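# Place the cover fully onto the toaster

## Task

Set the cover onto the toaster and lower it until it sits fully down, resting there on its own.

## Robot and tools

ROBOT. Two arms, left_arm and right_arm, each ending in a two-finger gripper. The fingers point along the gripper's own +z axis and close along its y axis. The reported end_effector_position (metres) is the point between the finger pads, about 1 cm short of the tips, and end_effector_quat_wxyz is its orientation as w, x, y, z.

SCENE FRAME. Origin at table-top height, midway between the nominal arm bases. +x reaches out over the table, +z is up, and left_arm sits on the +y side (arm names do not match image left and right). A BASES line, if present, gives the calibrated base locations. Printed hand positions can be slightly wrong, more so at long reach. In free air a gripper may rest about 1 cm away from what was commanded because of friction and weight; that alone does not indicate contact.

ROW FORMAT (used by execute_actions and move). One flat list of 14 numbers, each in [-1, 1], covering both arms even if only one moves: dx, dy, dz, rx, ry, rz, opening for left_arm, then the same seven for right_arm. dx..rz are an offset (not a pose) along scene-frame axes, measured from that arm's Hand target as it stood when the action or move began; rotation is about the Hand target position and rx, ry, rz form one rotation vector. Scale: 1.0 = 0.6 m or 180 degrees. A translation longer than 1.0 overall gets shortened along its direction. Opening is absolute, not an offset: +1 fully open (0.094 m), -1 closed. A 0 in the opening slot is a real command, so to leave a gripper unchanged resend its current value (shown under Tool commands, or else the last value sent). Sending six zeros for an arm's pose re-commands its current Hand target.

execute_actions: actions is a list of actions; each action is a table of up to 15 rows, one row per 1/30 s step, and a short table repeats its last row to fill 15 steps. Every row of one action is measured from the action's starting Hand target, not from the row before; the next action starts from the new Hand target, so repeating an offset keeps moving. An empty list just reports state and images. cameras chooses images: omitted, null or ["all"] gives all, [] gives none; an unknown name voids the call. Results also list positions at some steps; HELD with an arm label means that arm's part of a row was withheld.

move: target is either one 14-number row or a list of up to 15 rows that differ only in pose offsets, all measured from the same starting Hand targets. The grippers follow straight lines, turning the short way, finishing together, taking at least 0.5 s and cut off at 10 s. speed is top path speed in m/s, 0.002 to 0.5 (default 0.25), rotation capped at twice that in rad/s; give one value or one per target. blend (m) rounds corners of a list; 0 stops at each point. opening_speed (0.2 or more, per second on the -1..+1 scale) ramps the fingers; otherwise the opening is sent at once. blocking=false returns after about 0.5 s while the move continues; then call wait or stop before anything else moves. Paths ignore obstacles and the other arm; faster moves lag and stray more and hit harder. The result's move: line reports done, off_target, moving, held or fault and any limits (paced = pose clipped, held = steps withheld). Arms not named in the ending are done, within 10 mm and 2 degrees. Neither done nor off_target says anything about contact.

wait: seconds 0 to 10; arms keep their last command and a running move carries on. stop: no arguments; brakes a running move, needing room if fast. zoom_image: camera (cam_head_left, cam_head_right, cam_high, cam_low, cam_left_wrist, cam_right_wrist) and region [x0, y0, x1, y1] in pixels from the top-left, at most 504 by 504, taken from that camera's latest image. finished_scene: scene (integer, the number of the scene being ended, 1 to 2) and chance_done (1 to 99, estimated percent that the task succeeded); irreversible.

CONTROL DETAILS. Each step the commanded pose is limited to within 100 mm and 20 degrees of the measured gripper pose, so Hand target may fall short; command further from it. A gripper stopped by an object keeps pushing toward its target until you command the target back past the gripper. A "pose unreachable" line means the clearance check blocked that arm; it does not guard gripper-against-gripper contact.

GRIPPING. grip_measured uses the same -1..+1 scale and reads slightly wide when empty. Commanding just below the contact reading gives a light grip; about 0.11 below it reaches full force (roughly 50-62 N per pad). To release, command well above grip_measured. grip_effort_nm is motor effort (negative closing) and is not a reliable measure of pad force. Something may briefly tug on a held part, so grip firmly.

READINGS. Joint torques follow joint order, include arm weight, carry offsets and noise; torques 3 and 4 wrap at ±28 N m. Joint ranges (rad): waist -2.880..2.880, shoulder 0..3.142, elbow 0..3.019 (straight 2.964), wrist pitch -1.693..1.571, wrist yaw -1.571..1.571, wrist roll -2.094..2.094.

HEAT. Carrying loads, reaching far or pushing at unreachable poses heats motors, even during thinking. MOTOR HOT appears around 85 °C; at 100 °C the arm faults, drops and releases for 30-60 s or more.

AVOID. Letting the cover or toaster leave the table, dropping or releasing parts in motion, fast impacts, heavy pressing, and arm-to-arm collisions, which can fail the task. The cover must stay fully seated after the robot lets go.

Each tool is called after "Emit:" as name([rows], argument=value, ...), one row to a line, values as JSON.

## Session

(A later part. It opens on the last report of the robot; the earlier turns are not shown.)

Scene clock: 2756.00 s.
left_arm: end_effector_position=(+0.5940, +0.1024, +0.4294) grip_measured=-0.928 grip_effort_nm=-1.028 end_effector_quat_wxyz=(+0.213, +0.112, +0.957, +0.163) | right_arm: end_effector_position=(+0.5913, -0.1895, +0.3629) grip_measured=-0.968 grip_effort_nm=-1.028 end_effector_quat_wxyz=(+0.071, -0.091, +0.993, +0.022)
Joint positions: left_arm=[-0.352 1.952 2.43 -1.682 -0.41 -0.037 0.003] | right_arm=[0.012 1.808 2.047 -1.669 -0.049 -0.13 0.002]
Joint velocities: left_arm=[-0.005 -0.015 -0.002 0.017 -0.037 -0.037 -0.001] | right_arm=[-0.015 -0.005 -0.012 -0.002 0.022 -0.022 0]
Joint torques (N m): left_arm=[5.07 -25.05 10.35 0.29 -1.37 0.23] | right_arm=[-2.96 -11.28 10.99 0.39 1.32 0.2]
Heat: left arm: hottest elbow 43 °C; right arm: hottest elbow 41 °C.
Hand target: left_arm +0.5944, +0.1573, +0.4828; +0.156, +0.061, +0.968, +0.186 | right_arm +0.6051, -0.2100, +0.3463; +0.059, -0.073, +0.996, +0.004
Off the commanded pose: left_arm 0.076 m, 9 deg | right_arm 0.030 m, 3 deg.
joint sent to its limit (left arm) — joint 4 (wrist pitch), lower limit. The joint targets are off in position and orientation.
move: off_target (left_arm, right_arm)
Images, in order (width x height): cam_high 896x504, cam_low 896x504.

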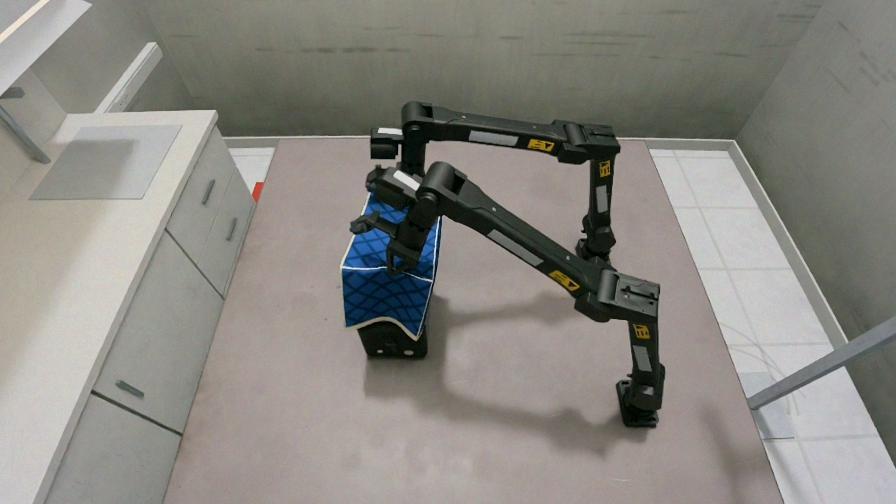

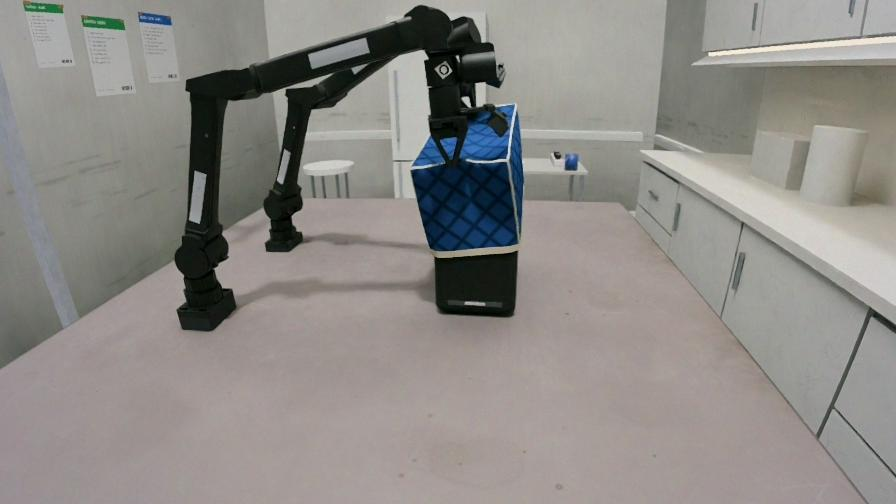

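Emit:
move(target=[0.01,0.08,0.03,0,0,0,-0.98,0.01,0.10,-0.03,0,0,0,-0.98], speed=0.08, cameras=["cam_high","cam_low"])

Emit:
zoom_image(camera="cam_low", region=[330, 10, 600, 330])

Emit:
zoom_image(camera="cam_high", region=[300, 150, 520, 400])

Scene clock: 2762.70 s.
left_arm: end_effector_position=(+0.6014, +0.1350, +0.4273) grip_measured=-0.928 grip_effort_nm=-1.028 end_effector_quat_wxyz=(+0.201, +0.121, +0.959, +0.160) | right_arm: end_effector_position=(+0.5962, -0.1534, +0.3624) grip_measured=-0.968 grip_effort_nm=-1.033 end_effector_quat_wxyz=(+0.084, -0.076, +0.993, +0.012)
Joint positions: left_arm=[-0.293 1.952 2.43 -1.682 -0.377 0.033 0.003] | right_arm=[0.083 1.811 2.047 -1.637 -0.016 -0.032 0.001]
Joint velocities: left_arm=[-0.015 -0.015 0.007 -0.007 -0.007 0.007 -0.001] | right_arm=[-0.005 -0.024 -0.007 0.007 -0.022 0.066 0.001]
Joint torques (N m): left_arm=[6.07 -25.99 12.11 0.25 -1.78 0.29] | right_arm=[-0.44 -10.58 9.24 0.75 0.42 0.24]
Heat: left arm: hottest elbow 43 °C; right arm: hottest elbow 40 °C.
Hand target: left_arm +0.6007, +0.2034, +0.5001; +0.157, +0.061, +0.968, +0.186 | right_arm +0.6107, -0.1496, +0.3282; +0.059, -0.073, +0.996, +0.006
Off the commanded pose: left_arm 0.102 m, 9 deg; position clipped | right_arm 0.037 m, 3 deg.
joint sent to its limit (left arm) — joint 4 (wrist pitch), lower limit. The joint targets are off in position and orientation.
move: off_target (left_arm, right_arm); limits=paced
Images, in order (width x height): cam_high 896x504, cam_low 896x504.

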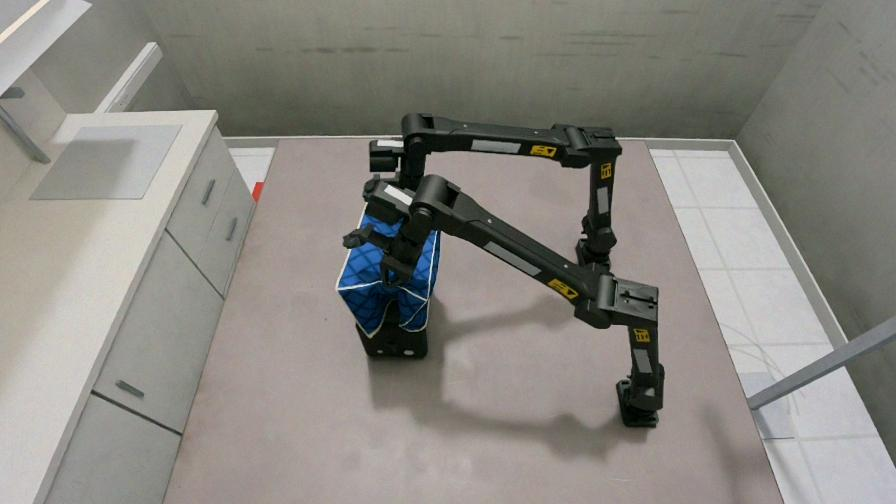

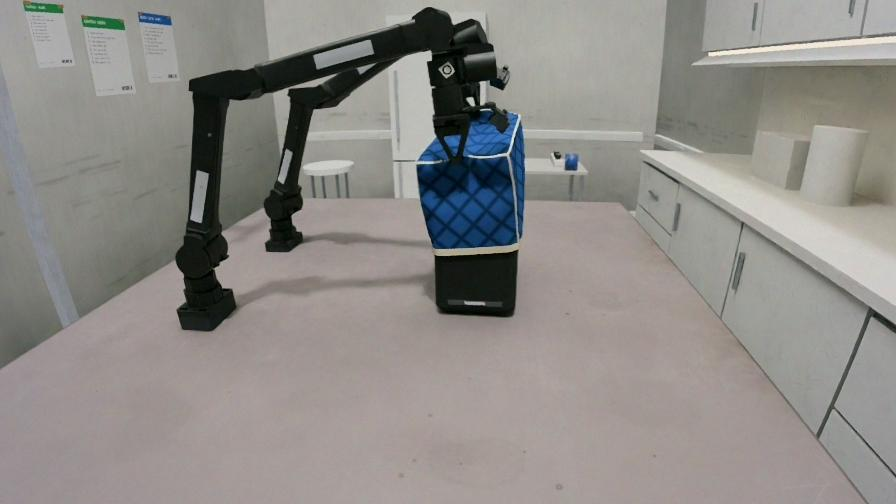

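Scaled by 1.575.

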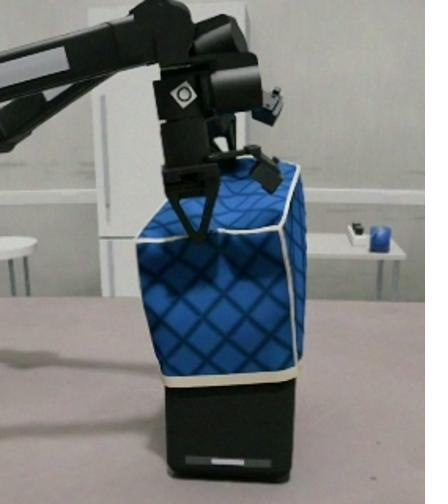

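Scaled by 2.016.

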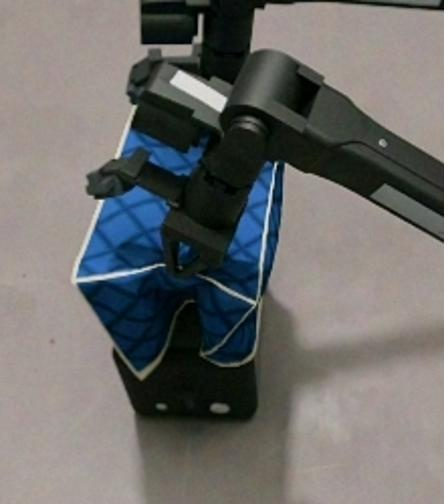

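Emit:
move(target=[0.0,-0.0,0.1,0,-0.1,0,-0.98,0.0,0.0,0,0,0,0,-0.98], speed=0.08, cameras=["cam_high","cam_low"])

Emit:
zoom_image(camera="cam_low", region=[330, 10, 600, 330])

Emit:
zoom_image(camera="cam_high", region=[300, 150, 520, 400])

Scene clock: 2768.70 s.
left_arm: end_effector_position=(+0.6097, +0.1366, +0.4349) grip_measured=-0.928 grip_effort_nm=-1.023 end_effector_quat_wxyz=(+0.229, +0.082, +0.953, +0.179) | right_arm: end_effector_position=(+0.5970, -0.1499, +0.3626) grip_measured=-0.968 grip_effort_nm=-1.048 end_effector_quat_wxyz=(+0.087, -0.079, +0.993, +0.012)
Joint positions: left_arm=[-0.302 1.952 2.43 -1.642 -0.442 -0.032 0.003] | right_arm=[0.089 1.811 2.047 -1.632 -0.016 -0.032 0.001]
Joint velocities: left_arm=[-0.005 0.005 0.007 -0.002 -0.022 -0.081 -0.001] | right_arm=[-0.005 -0.015 -0.022 -0.002 -0.037 -0.022 0.001]
Joint torques (N m): left_arm=[3.66 -28.34 11.49 1.43 -2.34 -0.01] | right_arm=[-0.97 -10.11 9.26 0.57 0.43 0.25]
Heat: left arm: hottest elbow 45 °C; right arm: hottest elbow 40 °C.
Hand target: left_arm +0.6036, +0.1830, +0.5230; +0.306, +0.032, +0.932, +0.193 | right_arm +0.6106, -0.1496, +0.3282; +0.059, -0.073, +0.996, +0.006
Off the commanded pose: left_arm 0.142 m, 11 deg; position clipped | right_arm 0.037 m, 3 deg.
move: off_target (left_arm, right_arm); limits=paced
Images, in order (width x height): cam_high 896x504, cam_low 896x504.

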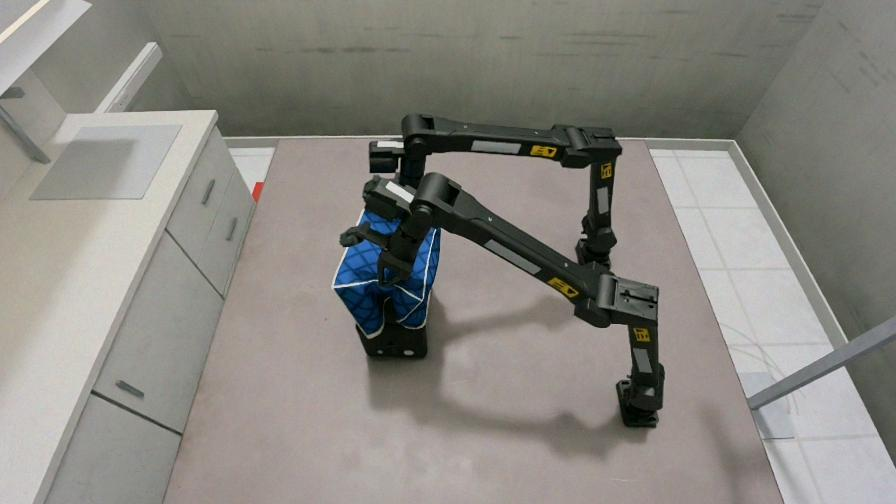

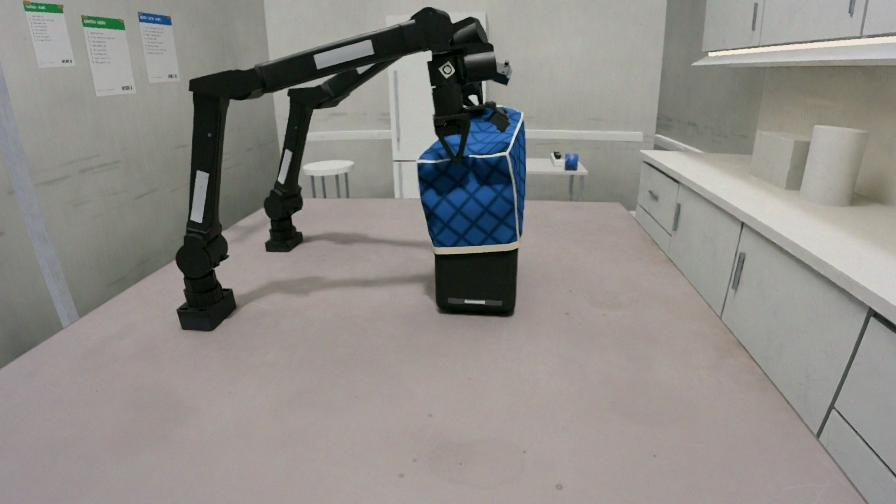

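Scaled by 1.575.

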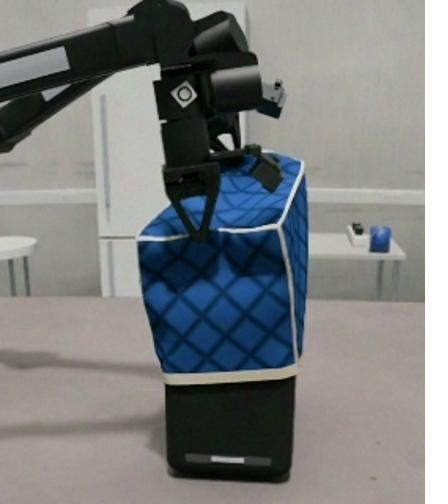

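Scaled by 2.016.

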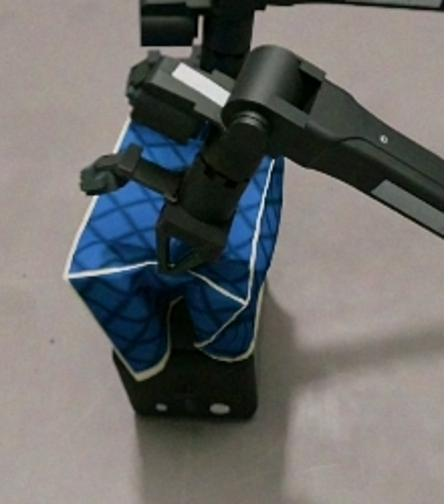

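Emit:
move(target=[0.0,0.03,0.12,0,-0.05,0,-0.98,0.0,0.0,0,0,0,0,-0.98], speed=0.15, cameras=["cam_high","cam_low"])

Emit:
zoom_image(camera="cam_high", region=[300, 150, 520, 400])

Scene clock: 2775.50 s.
left_arm: end_effector_position=(+0.6236, +0.1296, +0.4370) grip_measured=-0.928 grip_effort_nm=-1.033 end_effector_quat_wxyz=(+0.304, +0.062, +0.932, +0.186) | right_arm: end_effector_position=(+0.5974, -0.1507, +0.3627) grip_measured=-0.968 grip_effort_nm=-1.028 end_effector_quat_wxyz=(+0.087, -0.078, +0.993, +0.010)
Joint positions: left_arm=[-0.319 1.863 2.241 -1.392 -0.496 -0.037 0.003] | right_arm=[0.089 1.811 2.047 -1.631 -0.011 -0.029 0.001]
Joint velocities: left_arm=[-0.005 -0.015 0.012 -0.007 0.007 0.022 0] | right_arm=[-0.015 -0.005 -0.002 -0.007 0.007 0.007 0]
Joint torques (N m): left_arm=[2.78 -28.81 10.09 2.04 -2.03 0.12] | right_arm=[-1.08 -10.29 9.28 0.51 0.24 0.23]
Heat: left arm: hottest elbow 46 °C; right arm: hottest elbow 39 °C.
Hand target: left_arm +0.6122, +0.1700, +0.5275; +0.379, +0.018, +0.905, +0.195 | right_arm +0.6107, -0.1495, +0.3282; +0.059, -0.073, +0.996, +0.006
Off the commanded pose: left_arm 0.175 m, 11 deg; position clipped | right_arm 0.037 m, 3 deg.
move: off_target (left_arm, right_arm); limits=paced
Images, in order (width x height): cam_high 896x504, cam_low 896x504.

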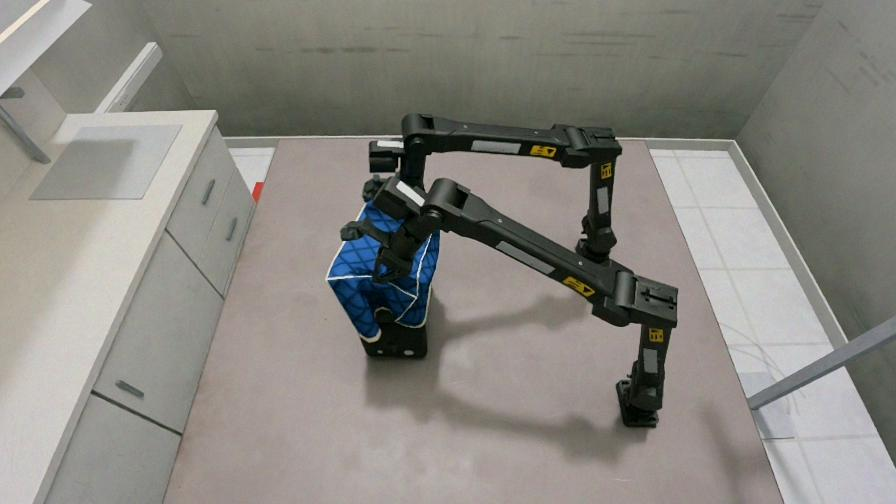

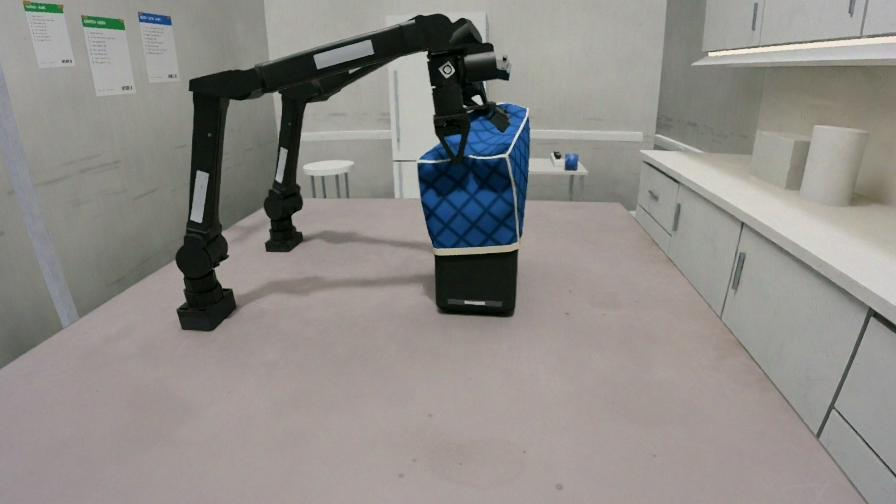

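Scaled by 2.016.

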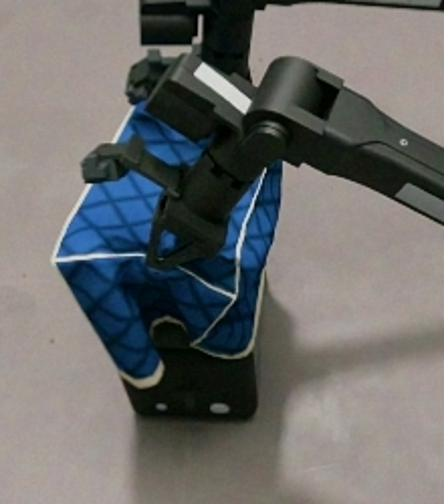

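Emit:
move([
  [-0.02,0.05,0.13,0,0,0,-0.98,0,0,0,0,0,0,-0.98],
  [-0.02,0.08,0.16,0,0,0,-0.98,0,0,0,0,0,0,-0.98],
], speed=0.2, cameras=["cam_high","cam_low"])

Emit:
zoom_image(camera="cam_high", region=[300, 150, 520, 400])

Scene clock: 2784.53 s.
left_arm: end_effector_position=(+0.6204, +0.1286, +0.4375) grip_measured=-0.928 grip_effort_nm=-1.028 end_effector_quat_wxyz=(+0.305, +0.063, +0.932, +0.188) | right_arm: end_effector_position=(+0.5974, -0.1507, +0.3627) grip_measured=-0.968 grip_effort_nm=-1.028 end_effector_quat_wxyz=(+0.087, -0.077, +0.993, +0.009)
Joint positions: left_arm=[-0.323 1.851 2.224 -1.385 -0.502 -0.036 0.003] | right_arm=[0.089 1.811 2.047 -1.631 -0.01 -0.029 0.001]
Joint velocities: left_arm=[-0.005 -0.005 0.002 -0.007 -0.022 0.022 0] | right_arm=[-0.005 -0.015 -0.022 0.017 -0.051 -0.066 -0.001]
Joint torques (N m): left_arm=[2.96 -28.45 10.52 2.03 -1.83 0.06] | right_arm=[-0.91 -10.23 9.29 0.51 0.23 0.22]
Heat: left arm: hottest elbow 45 °C; right arm: hottest elbow 39 °C.
Hand target: left_arm +0.6108, +0.1709, +0.5274; +0.379, +0.018, +0.905, +0.195 | right_arm +0.6107, -0.1496, +0.3282; +0.059, -0.073, +0.996, +0.006
Off the commanded pose: left_arm 0.207 m, 10 deg; position clipped | right_arm 0.037 m, 3 deg.
move: off_target (left_arm, right_arm); limits=paced
Images, in order (width x height): cam_high 896x504, cam_low 896x504.

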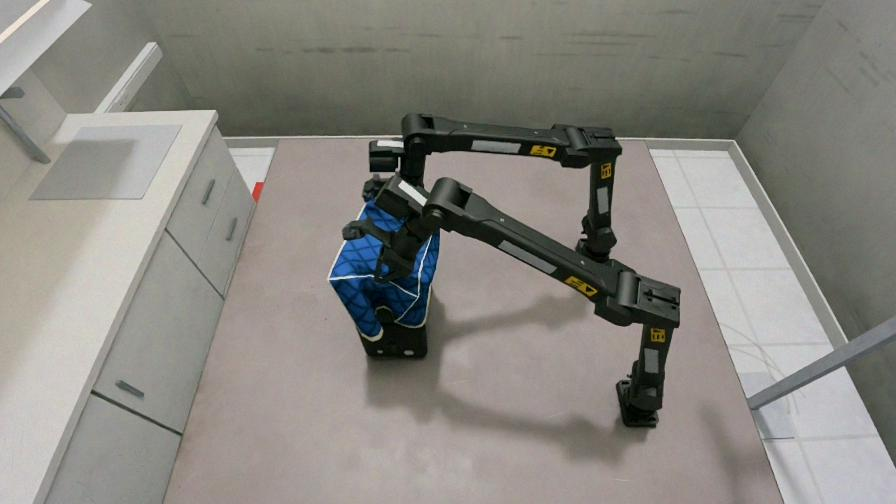

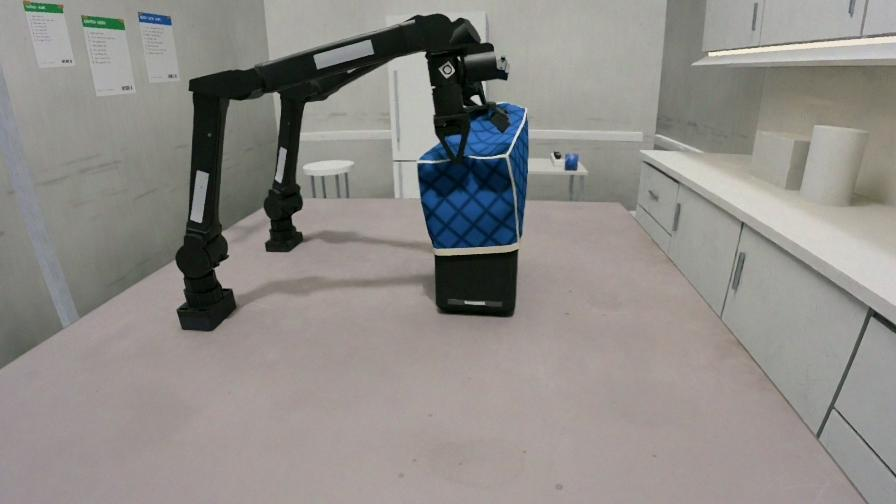

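Scaled by 2.016.

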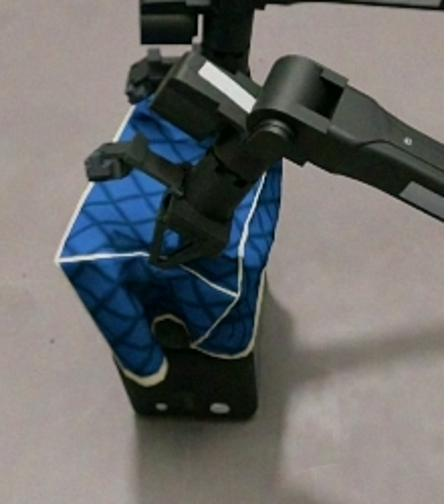

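Emit:
move(target=[-0.03,0.0,0.03,0,0,0,-0.98,-0.02,0.02,0.13,0,0,0,-0.98], speed=0.1, cameras=["cam_high","cam_low"])

Emit:
zoom_image(camera="cam_high", region=[300, 150, 520, 400])

Scene clock: 2791.57 s.
left_arm: end_effector_position=(+0.6087, +0.1329, +0.4510) grip_measured=-0.928 grip_effort_nm=-1.033 end_effector_quat_wxyz=(+0.313, +0.060, +0.928, +0.192) | right_arm: end_effector_position=(+0.5948, -0.1466, +0.3831) grip_measured=-0.968 grip_effort_nm=-1.028 end_effector_quat_wxyz=(+0.092, -0.070, +0.993, +0.010)
Joint positions: left_arm=[-0.326 1.812 2.197 -1.38 -0.516 -0.035 0.003] | right_arm=[0.097 1.814 2.105 -1.676 -0.008 -0.007 0.001]
Joint velocities: left_arm=[-0.005 0.005 -0.002 -0.017 -0.051 -0.007 -0.001] | right_arm=[-0.005 -0.005 0.012 -0.007 0.022 -0.022 -0.002]
Joint torques (N m): left_arm=[2.37 -27.16 12.85 0.77 -1.53 0.05] | right_arm=[0.26 -14.74 13.67 0.39 0.24 0.24]
Heat: left arm: hottest elbow 45 °C; right arm: hottest elbow 39 °C.
Hand target: left_arm +0.5933, +0.1694, +0.5427; +0.379, +0.018, +0.905, +0.195 | right_arm +0.5996, -0.1378, +0.4070; +0.059, -0.073, +0.996, +0.006
Off the commanded pose: left_arm 0.103 m, 9 deg; position clipped | right_arm 0.025 m, 4 deg.
joint sent to its limit (right arm) — joint 4 (wrist pitch), lower limit. The joint targets are off in orientation, not in position.
move: off_target (left_arm, right_arm); limits=paced
Images, in order (width x height): cam_high 896x504, cam_low 896x504.

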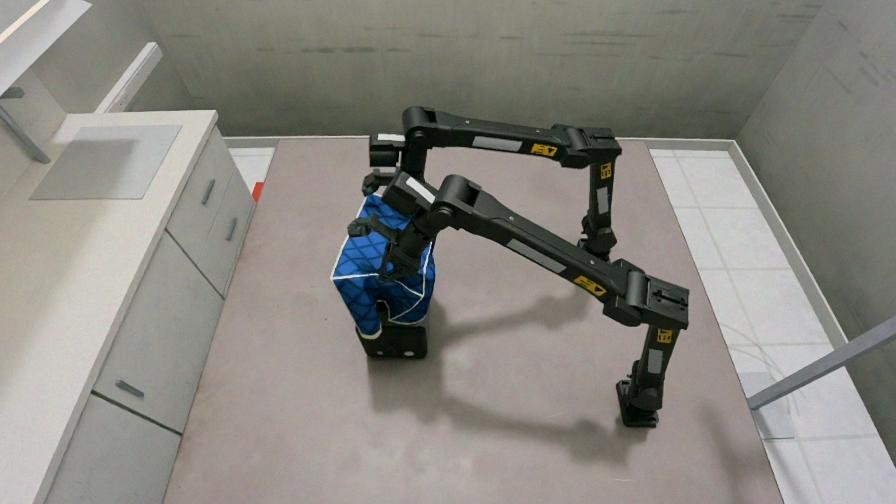

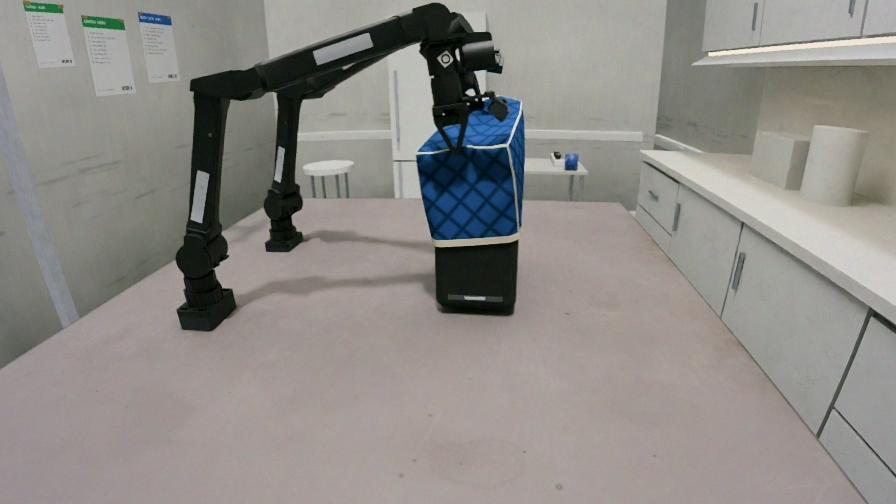

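Scaled by 2.016.

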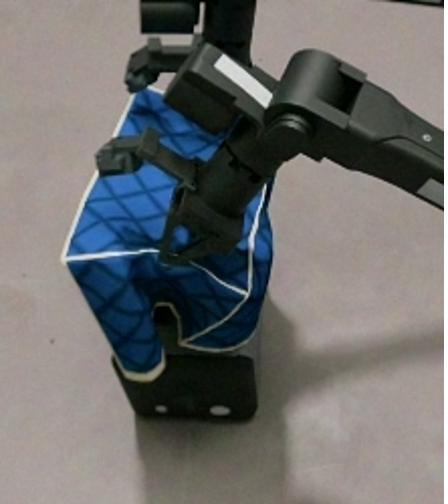

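Emit:
move(target=[0.0,0.02,0.1,0,0.06,0,-0.98,0,0.06,0.08,0,-0.03,0,-0.98], speed=0.1, cameras=["cam_high","cam_low"])

Emit:
zoom_image(camera="cam_high", region=[300, 150, 520, 400])

Scene clock: 2798.03 s.
left_arm: end_effector_position=(+0.5950, +0.1525, +0.5805) grip_measured=-0.928 grip_effort_nm=-1.023 end_effector_quat_wxyz=(+0.367, +0.076, +0.909, +0.183) | right_arm: end_effector_position=(+0.5931, -0.0974, +0.4461) grip_measured=-0.968 grip_effort_nm=-1.033 end_effector_quat_wxyz=(+0.163, -0.081, +0.983, +0.016)
Joint positions: left_arm=[-0.295 1.973 2.812 -1.686 -0.482 0.062 0.003] | right_arm=[0.185 1.791 2.225 -1.675 0.013 0.055 0.001]
Joint velocities: left_arm=[-0.015 -0.015 0.002 0.002 0.022 0.007 0] | right_arm=[0.005 0.005 -0.002 -0.022 -0.037 -0.022 0]
Joint torques (N m): left_arm=[2.9 -19.43 9.63 0.76 -0.89 0.04] | right_arm=[-1.38 -13.04 12.29 0.61 0.39 0.21]
Heat: left arm: hottest elbow 46 °C; right arm: hottest elbow 40 °C.
Hand target: left_arm +0.5940, +0.1801, +0.6038; +0.292, +0.036, +0.936, +0.192 | right_arm +0.6001, -0.1015, +0.4554; +0.106, -0.073, +0.992, +0.004
Off the commanded pose: left_arm 0.036 m, 10 deg | right_arm 0.012 m, 7 deg.
joint sent to its limit (left arm) — joint 4 (wrist pitch), lower limit. The joint targets are off in orientation, not in position.
joint sent to its limit (right arm) — joint 4 (wrist pitch), lower limit. The joint targets are off in orientation, not in position.
move: off_target (left_arm, right_arm); limits=paced
Images, in order (width x height): cam_high 896x504, cam_low 896x504.

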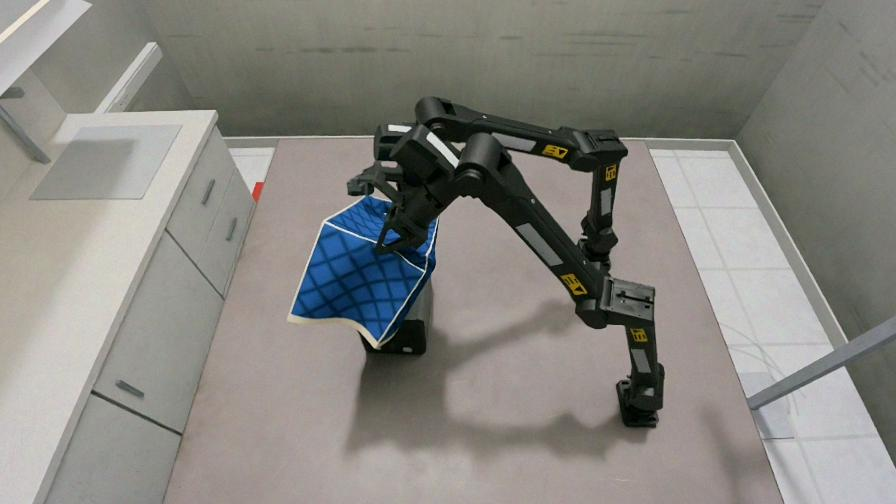

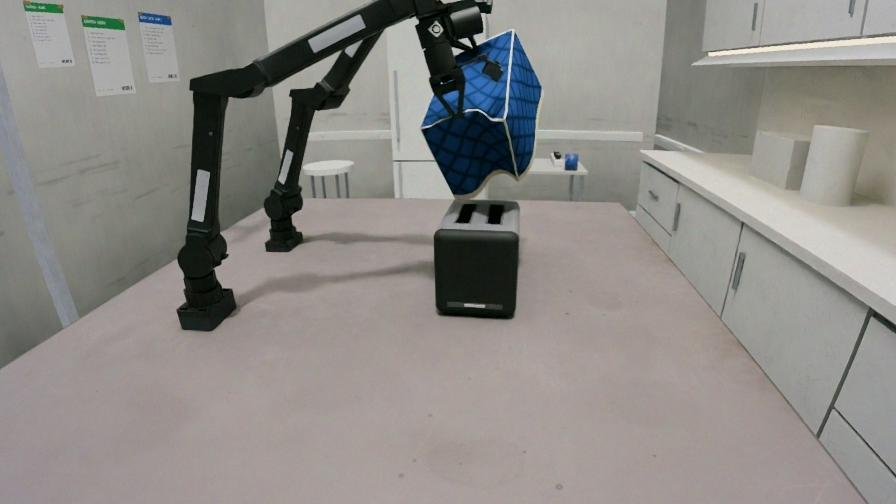

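Scaled by 2.016.

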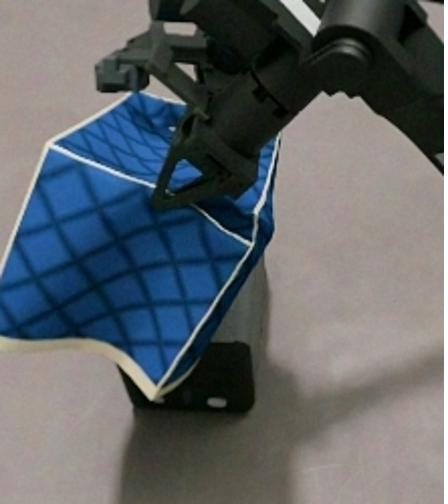

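Emit:
move([
  [-0.02,-0.19,-0.04,0,0,0,-0.98,0,-0.22,0.04,0,0,0,-0.98],
  [-0.02,-0.19,-0.12,0,0,0,-0.98,0,-0.26,-0.05,0,0.0,0,-0.98],
], speed=0.1, cameras=["cam_high","cam_low"])

Emit:
zoom_image(camera="cam_low", region=[330, 10, 600, 330])

Emit:
zoom_image(camera="cam_high", region=[300, 150, 520, 400])

Scene clock: 2810.47 s.
left_arm: end_effector_position=(+0.5934, +0.0503, +0.4976) grip_measured=-0.928 grip_effort_nm=-1.018 end_effector_quat_wxyz=(+0.320, +0.066, +0.927, +0.186) | right_arm: end_effector_position=(+0.5994, -0.2351, +0.4373) grip_measured=-0.968 grip_effort_nm=-1.028 end_effector_quat_wxyz=(+0.152, -0.082, +0.985, +0.005)
Joint positions: left_arm=[-0.464 2.007 2.646 -1.686 -0.577 -0.158 0.003] | right_arm=[-0.064 1.776 2.183 -1.675 -0.042 -0.187 0.001]
Joint velocities: left_arm=[0.005 0.005 -0.002 -0.002 0.022 -0.022 0] | right_arm=[-0.005 0.005 0.022 -0.012 -0.022 -0.081 0]
Joint torques (N m): left_arm=[0.85 -25.23 7.12 0.59 -0.68 -0.08] | right_arm=[-3.78 -13.16 7.84 0.54 0.44 -0.04]
Heat: left arm: hottest elbow 45 °C; right arm: hottest elbow 41 °C.
Hand target: left_arm +0.5818, +0.0676, +0.5294; +0.290, +0.035, +0.937, +0.192 | right_arm +0.6004, -0.2578, +0.4256; +0.105, -0.074, +0.992, +0.000
Off the commanded pose: left_arm 0.039 m, 5 deg | right_arm 0.025 m, 5 deg.
joint sent to its limit (left arm) — joint 4 (wrist pitch), lower limit. The joint targets are off in position and orientation.
joint sent to its limit (right arm) — joint 4 (wrist pitch), lower limit. The joint targets are off in orientation, not in position.
move: off_target (left_arm, right_arm)
Images, in order (width x height): cam_high 896x504, cam_low 896x504.

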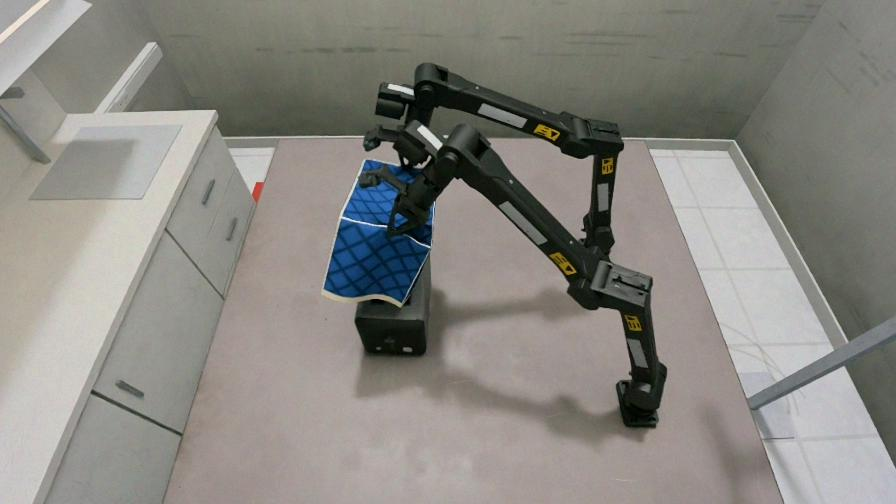

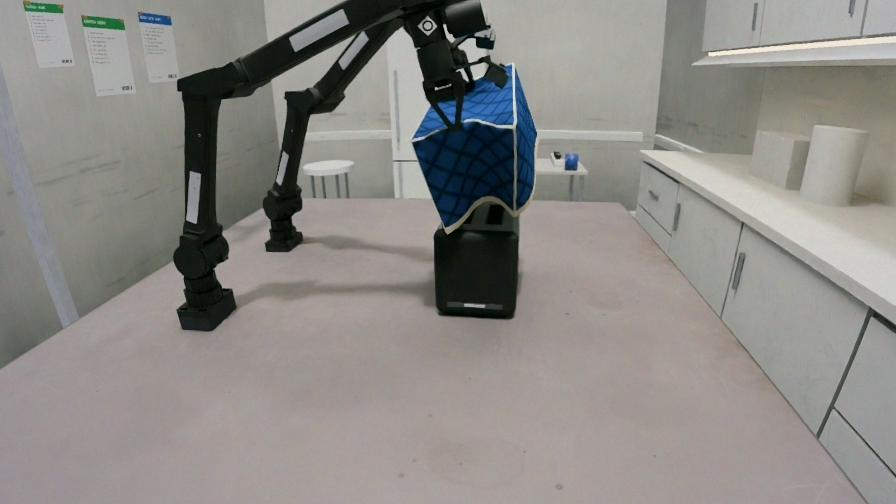

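Scaled by 1.575.

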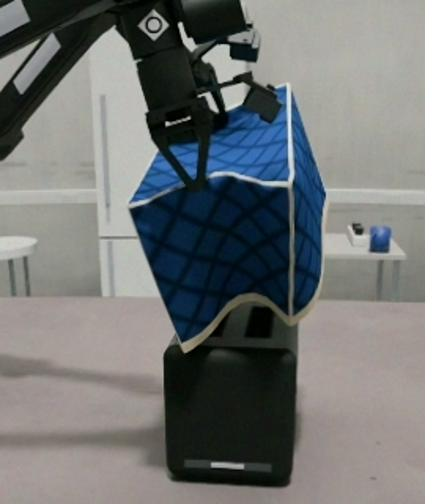

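Scaled by 2.016.

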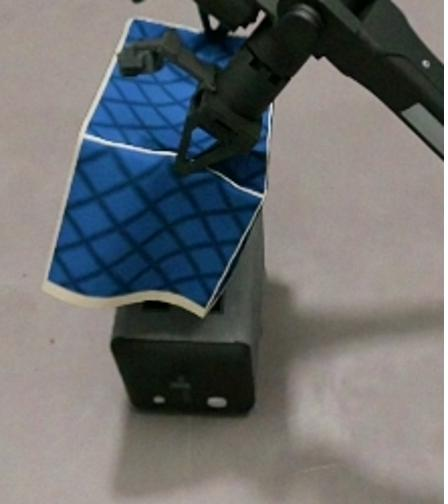

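Emit:
move([
  [-0.045,-0.0,-0.02,0,0,0,-0.98,-0.05,-0.03,0.0,0,0,0,-0.98],
  [-0.045,-0.0,-0.02,0,0,0,-0.98,-0.05,-0.03,-0.14,0,0.0,0,-0.98],
], speed=0.1, cameras=["cam_high","cam_low"])

Emit:
zoom_image(camera="cam_low", region=[330, 10, 600, 330])

Emit:
zoom_image(camera="cam_high", region=[300, 150, 520, 400])

Scene clock: 2821.83 s.
left_arm: end_effector_position=(+0.5652, +0.0348, +0.4685) grip_measured=-0.928 grip_effort_nm=-1.033 end_effector_quat_wxyz=(+0.283, +0.073, +0.939, +0.183) | right_arm: end_effector_position=(+0.5723, -0.2439, +0.3645) grip_measured=-0.968 grip_effort_nm=-1.038 end_effector_quat_wxyz=(+0.127, -0.090, +0.988, +0.013)
Joint positions: left_arm=[-0.502 1.933 2.468 -1.686 -0.561 -0.22 0.003] | right_arm=[-0.086 1.667 1.847 -1.501 -0.061 -0.223 0.001]
Joint velocities: left_arm=[-0.015 -0.005 0.007 0.002 -0.022 -0.066 0] | right_arm=[-0.005 0.005 -0.012 -0.012 0.051 -0.022 0]
Joint torques (N m): left_arm=[2.02 -26.23 8.14 0.57 -1.5 -0.03] | right_arm=[-4.95 -11.75 6.63 0.75 0.95 -0.1]
Heat: left arm: hottest elbow 45 °C; right arm: hottest elbow 40 °C.
Hand target: left_arm +0.5545, +0.0679, +0.5170; +0.290, +0.035, +0.937, +0.193 | right_arm +0.5693, -0.2758, +0.3420; +0.105, -0.074, +0.992, -0.001
Off the commanded pose: left_arm 0.060 m, 4 deg | right_arm 0.039 m, 4 deg.
joint sent to its limit (left arm) — joint 4 (wrist pitch), lower limit. The joint targets are off in orientation, not in position.
move: off_target (left_arm, right_arm)
Images, in order (width x height): cam_high 896x504, cam_low 896x504.

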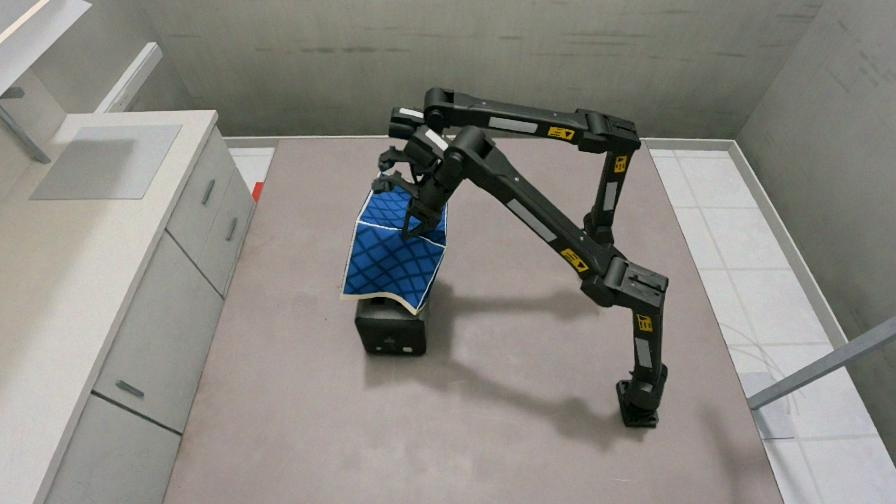

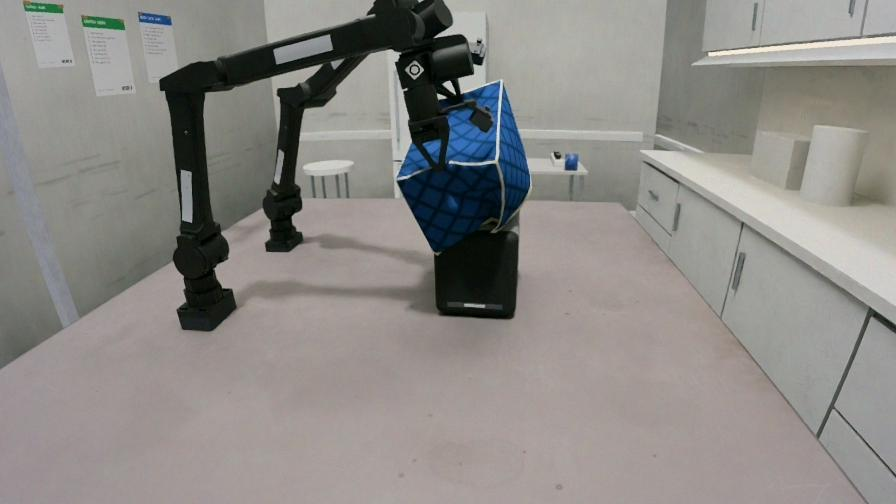

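Scaled by 1.575.

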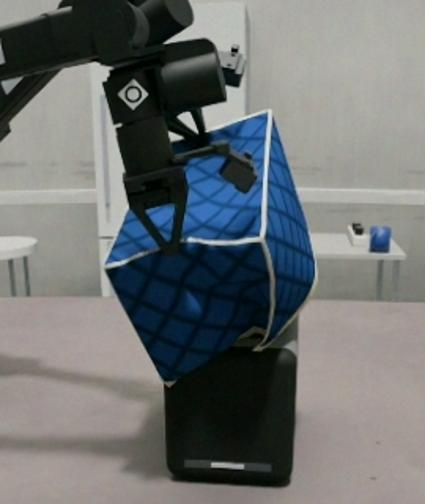

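Scaled by 2.016.

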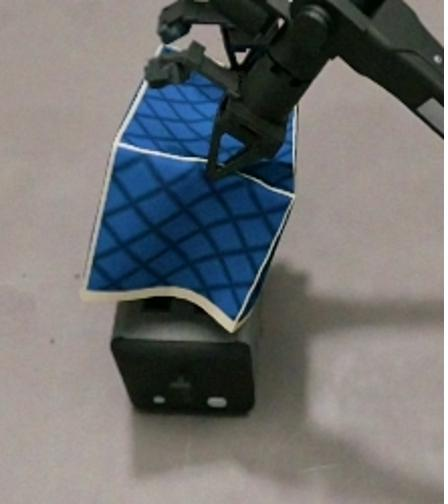

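Emit:
move([
  [0.02,-0.06,0.03,0,0,0,-0.98,0.03,-0.06,0.12,0,0,0,-0.98],
  [0.03,-0.06,0.03,0,0,0,-0.98,0.03,-0.06,0.12,0,0.0,0,-0.98],
  [0.03,-0.06,0.03,0,0,0,-0.98,0.03,-0.06,0.02,0,0.0,0,-0.98],
], speed=0.1, cameras=["cam_high","cam_low"])

Emit:
zoom_image(camera="cam_low", region=[330, 10, 600, 330])

Emit:
zoom_image(camera="cam_high", region=[300, 150, 520, 400])

Scene clock: 2833.07 s.
left_arm: end_effector_position=(+0.5711, -0.0016, +0.4888) grip_measured=-0.928 grip_effort_nm=-1.033 end_effector_quat_wxyz=(+0.322, +0.080, +0.928, +0.169) | right_arm: end_effector_position=(+0.5878, -0.2772, +0.3734) grip_measured=-0.968 grip_effort_nm=-1.038 end_effector_quat_wxyz=(+0.122, -0.088, +0.989, +0.017)
Joint positions: left_arm=[-0.551 1.996 2.608 -1.686 -0.58 -0.222 0.003] | right_arm=[-0.148 1.736 1.962 -1.564 -0.081 -0.279 0.001]
Joint velocities: left_arm=[-0.015 -0.005 0.017 0.027 0.037 -0.022 0.001] | right_arm=[-0.005 0.005 -0.007 0.017 -0.022 0.037 0]
Joint torques (N m): left_arm=[2.96 -24.29 10.59 0.57 -1.64 0.16] | right_arm=[-4.84 -12.34 7.35 0.91 1.31 -0.13]
Heat: left arm: hottest elbow 45 °C; right arm: hottest elbow 39 °C.
Hand target: left_arm +0.5726, +0.0316, +0.5348; +0.290, +0.036, +0.937, +0.192 | right_arm +0.5875, -0.3120, +0.3536; +0.105, -0.074, +0.992, -0.001
Off the commanded pose: left_arm 0.057 m, 7 deg | right_arm 0.040 m, 3 deg.
joint sent to its limit (left arm) — joint 4 (wrist pitch), lower limit. The joint targets are off in position and orientation.
move: off_target (left_arm, right_arm)
Images, in order (width x height): cam_high 896x504, cam_low 896x504.

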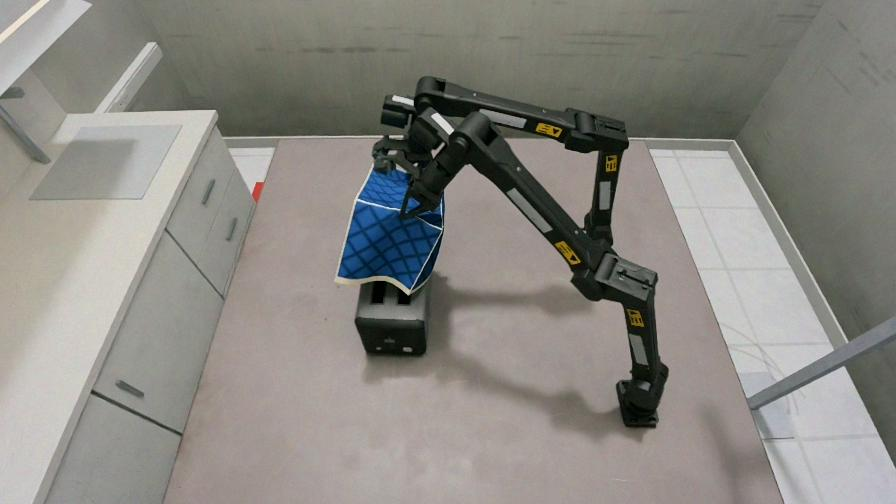

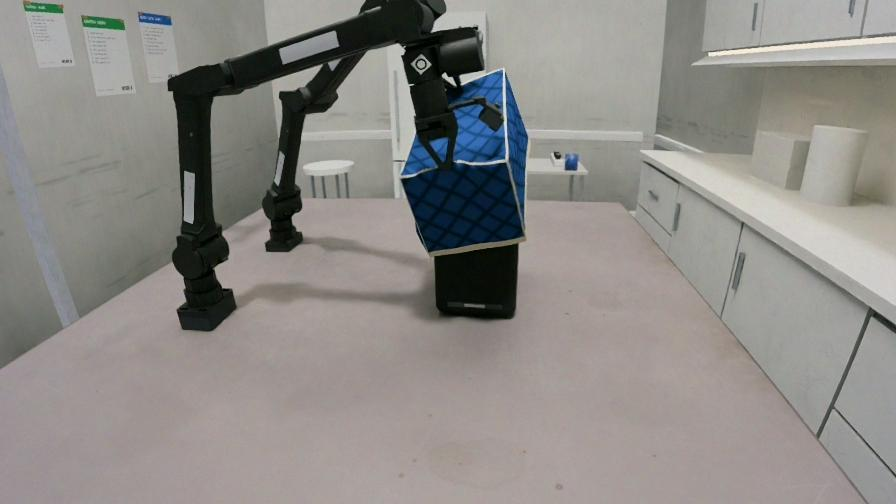

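Scaled by 1.575.

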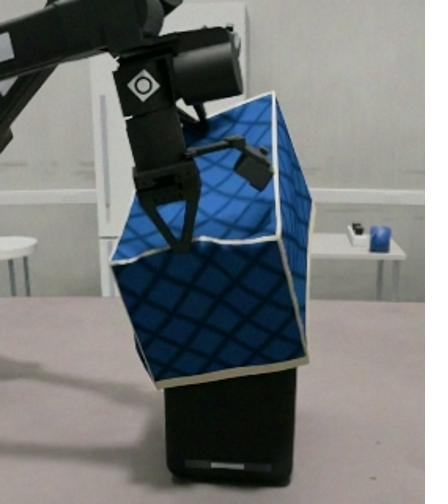

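Scaled by 2.016.

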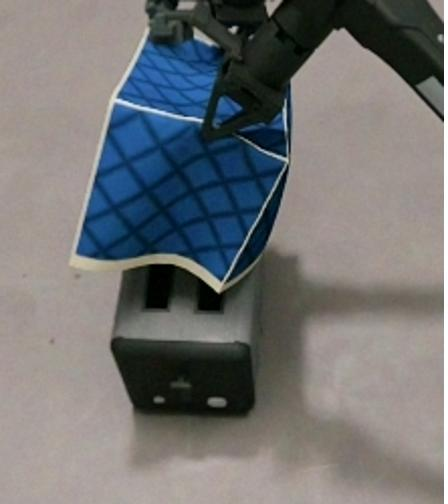

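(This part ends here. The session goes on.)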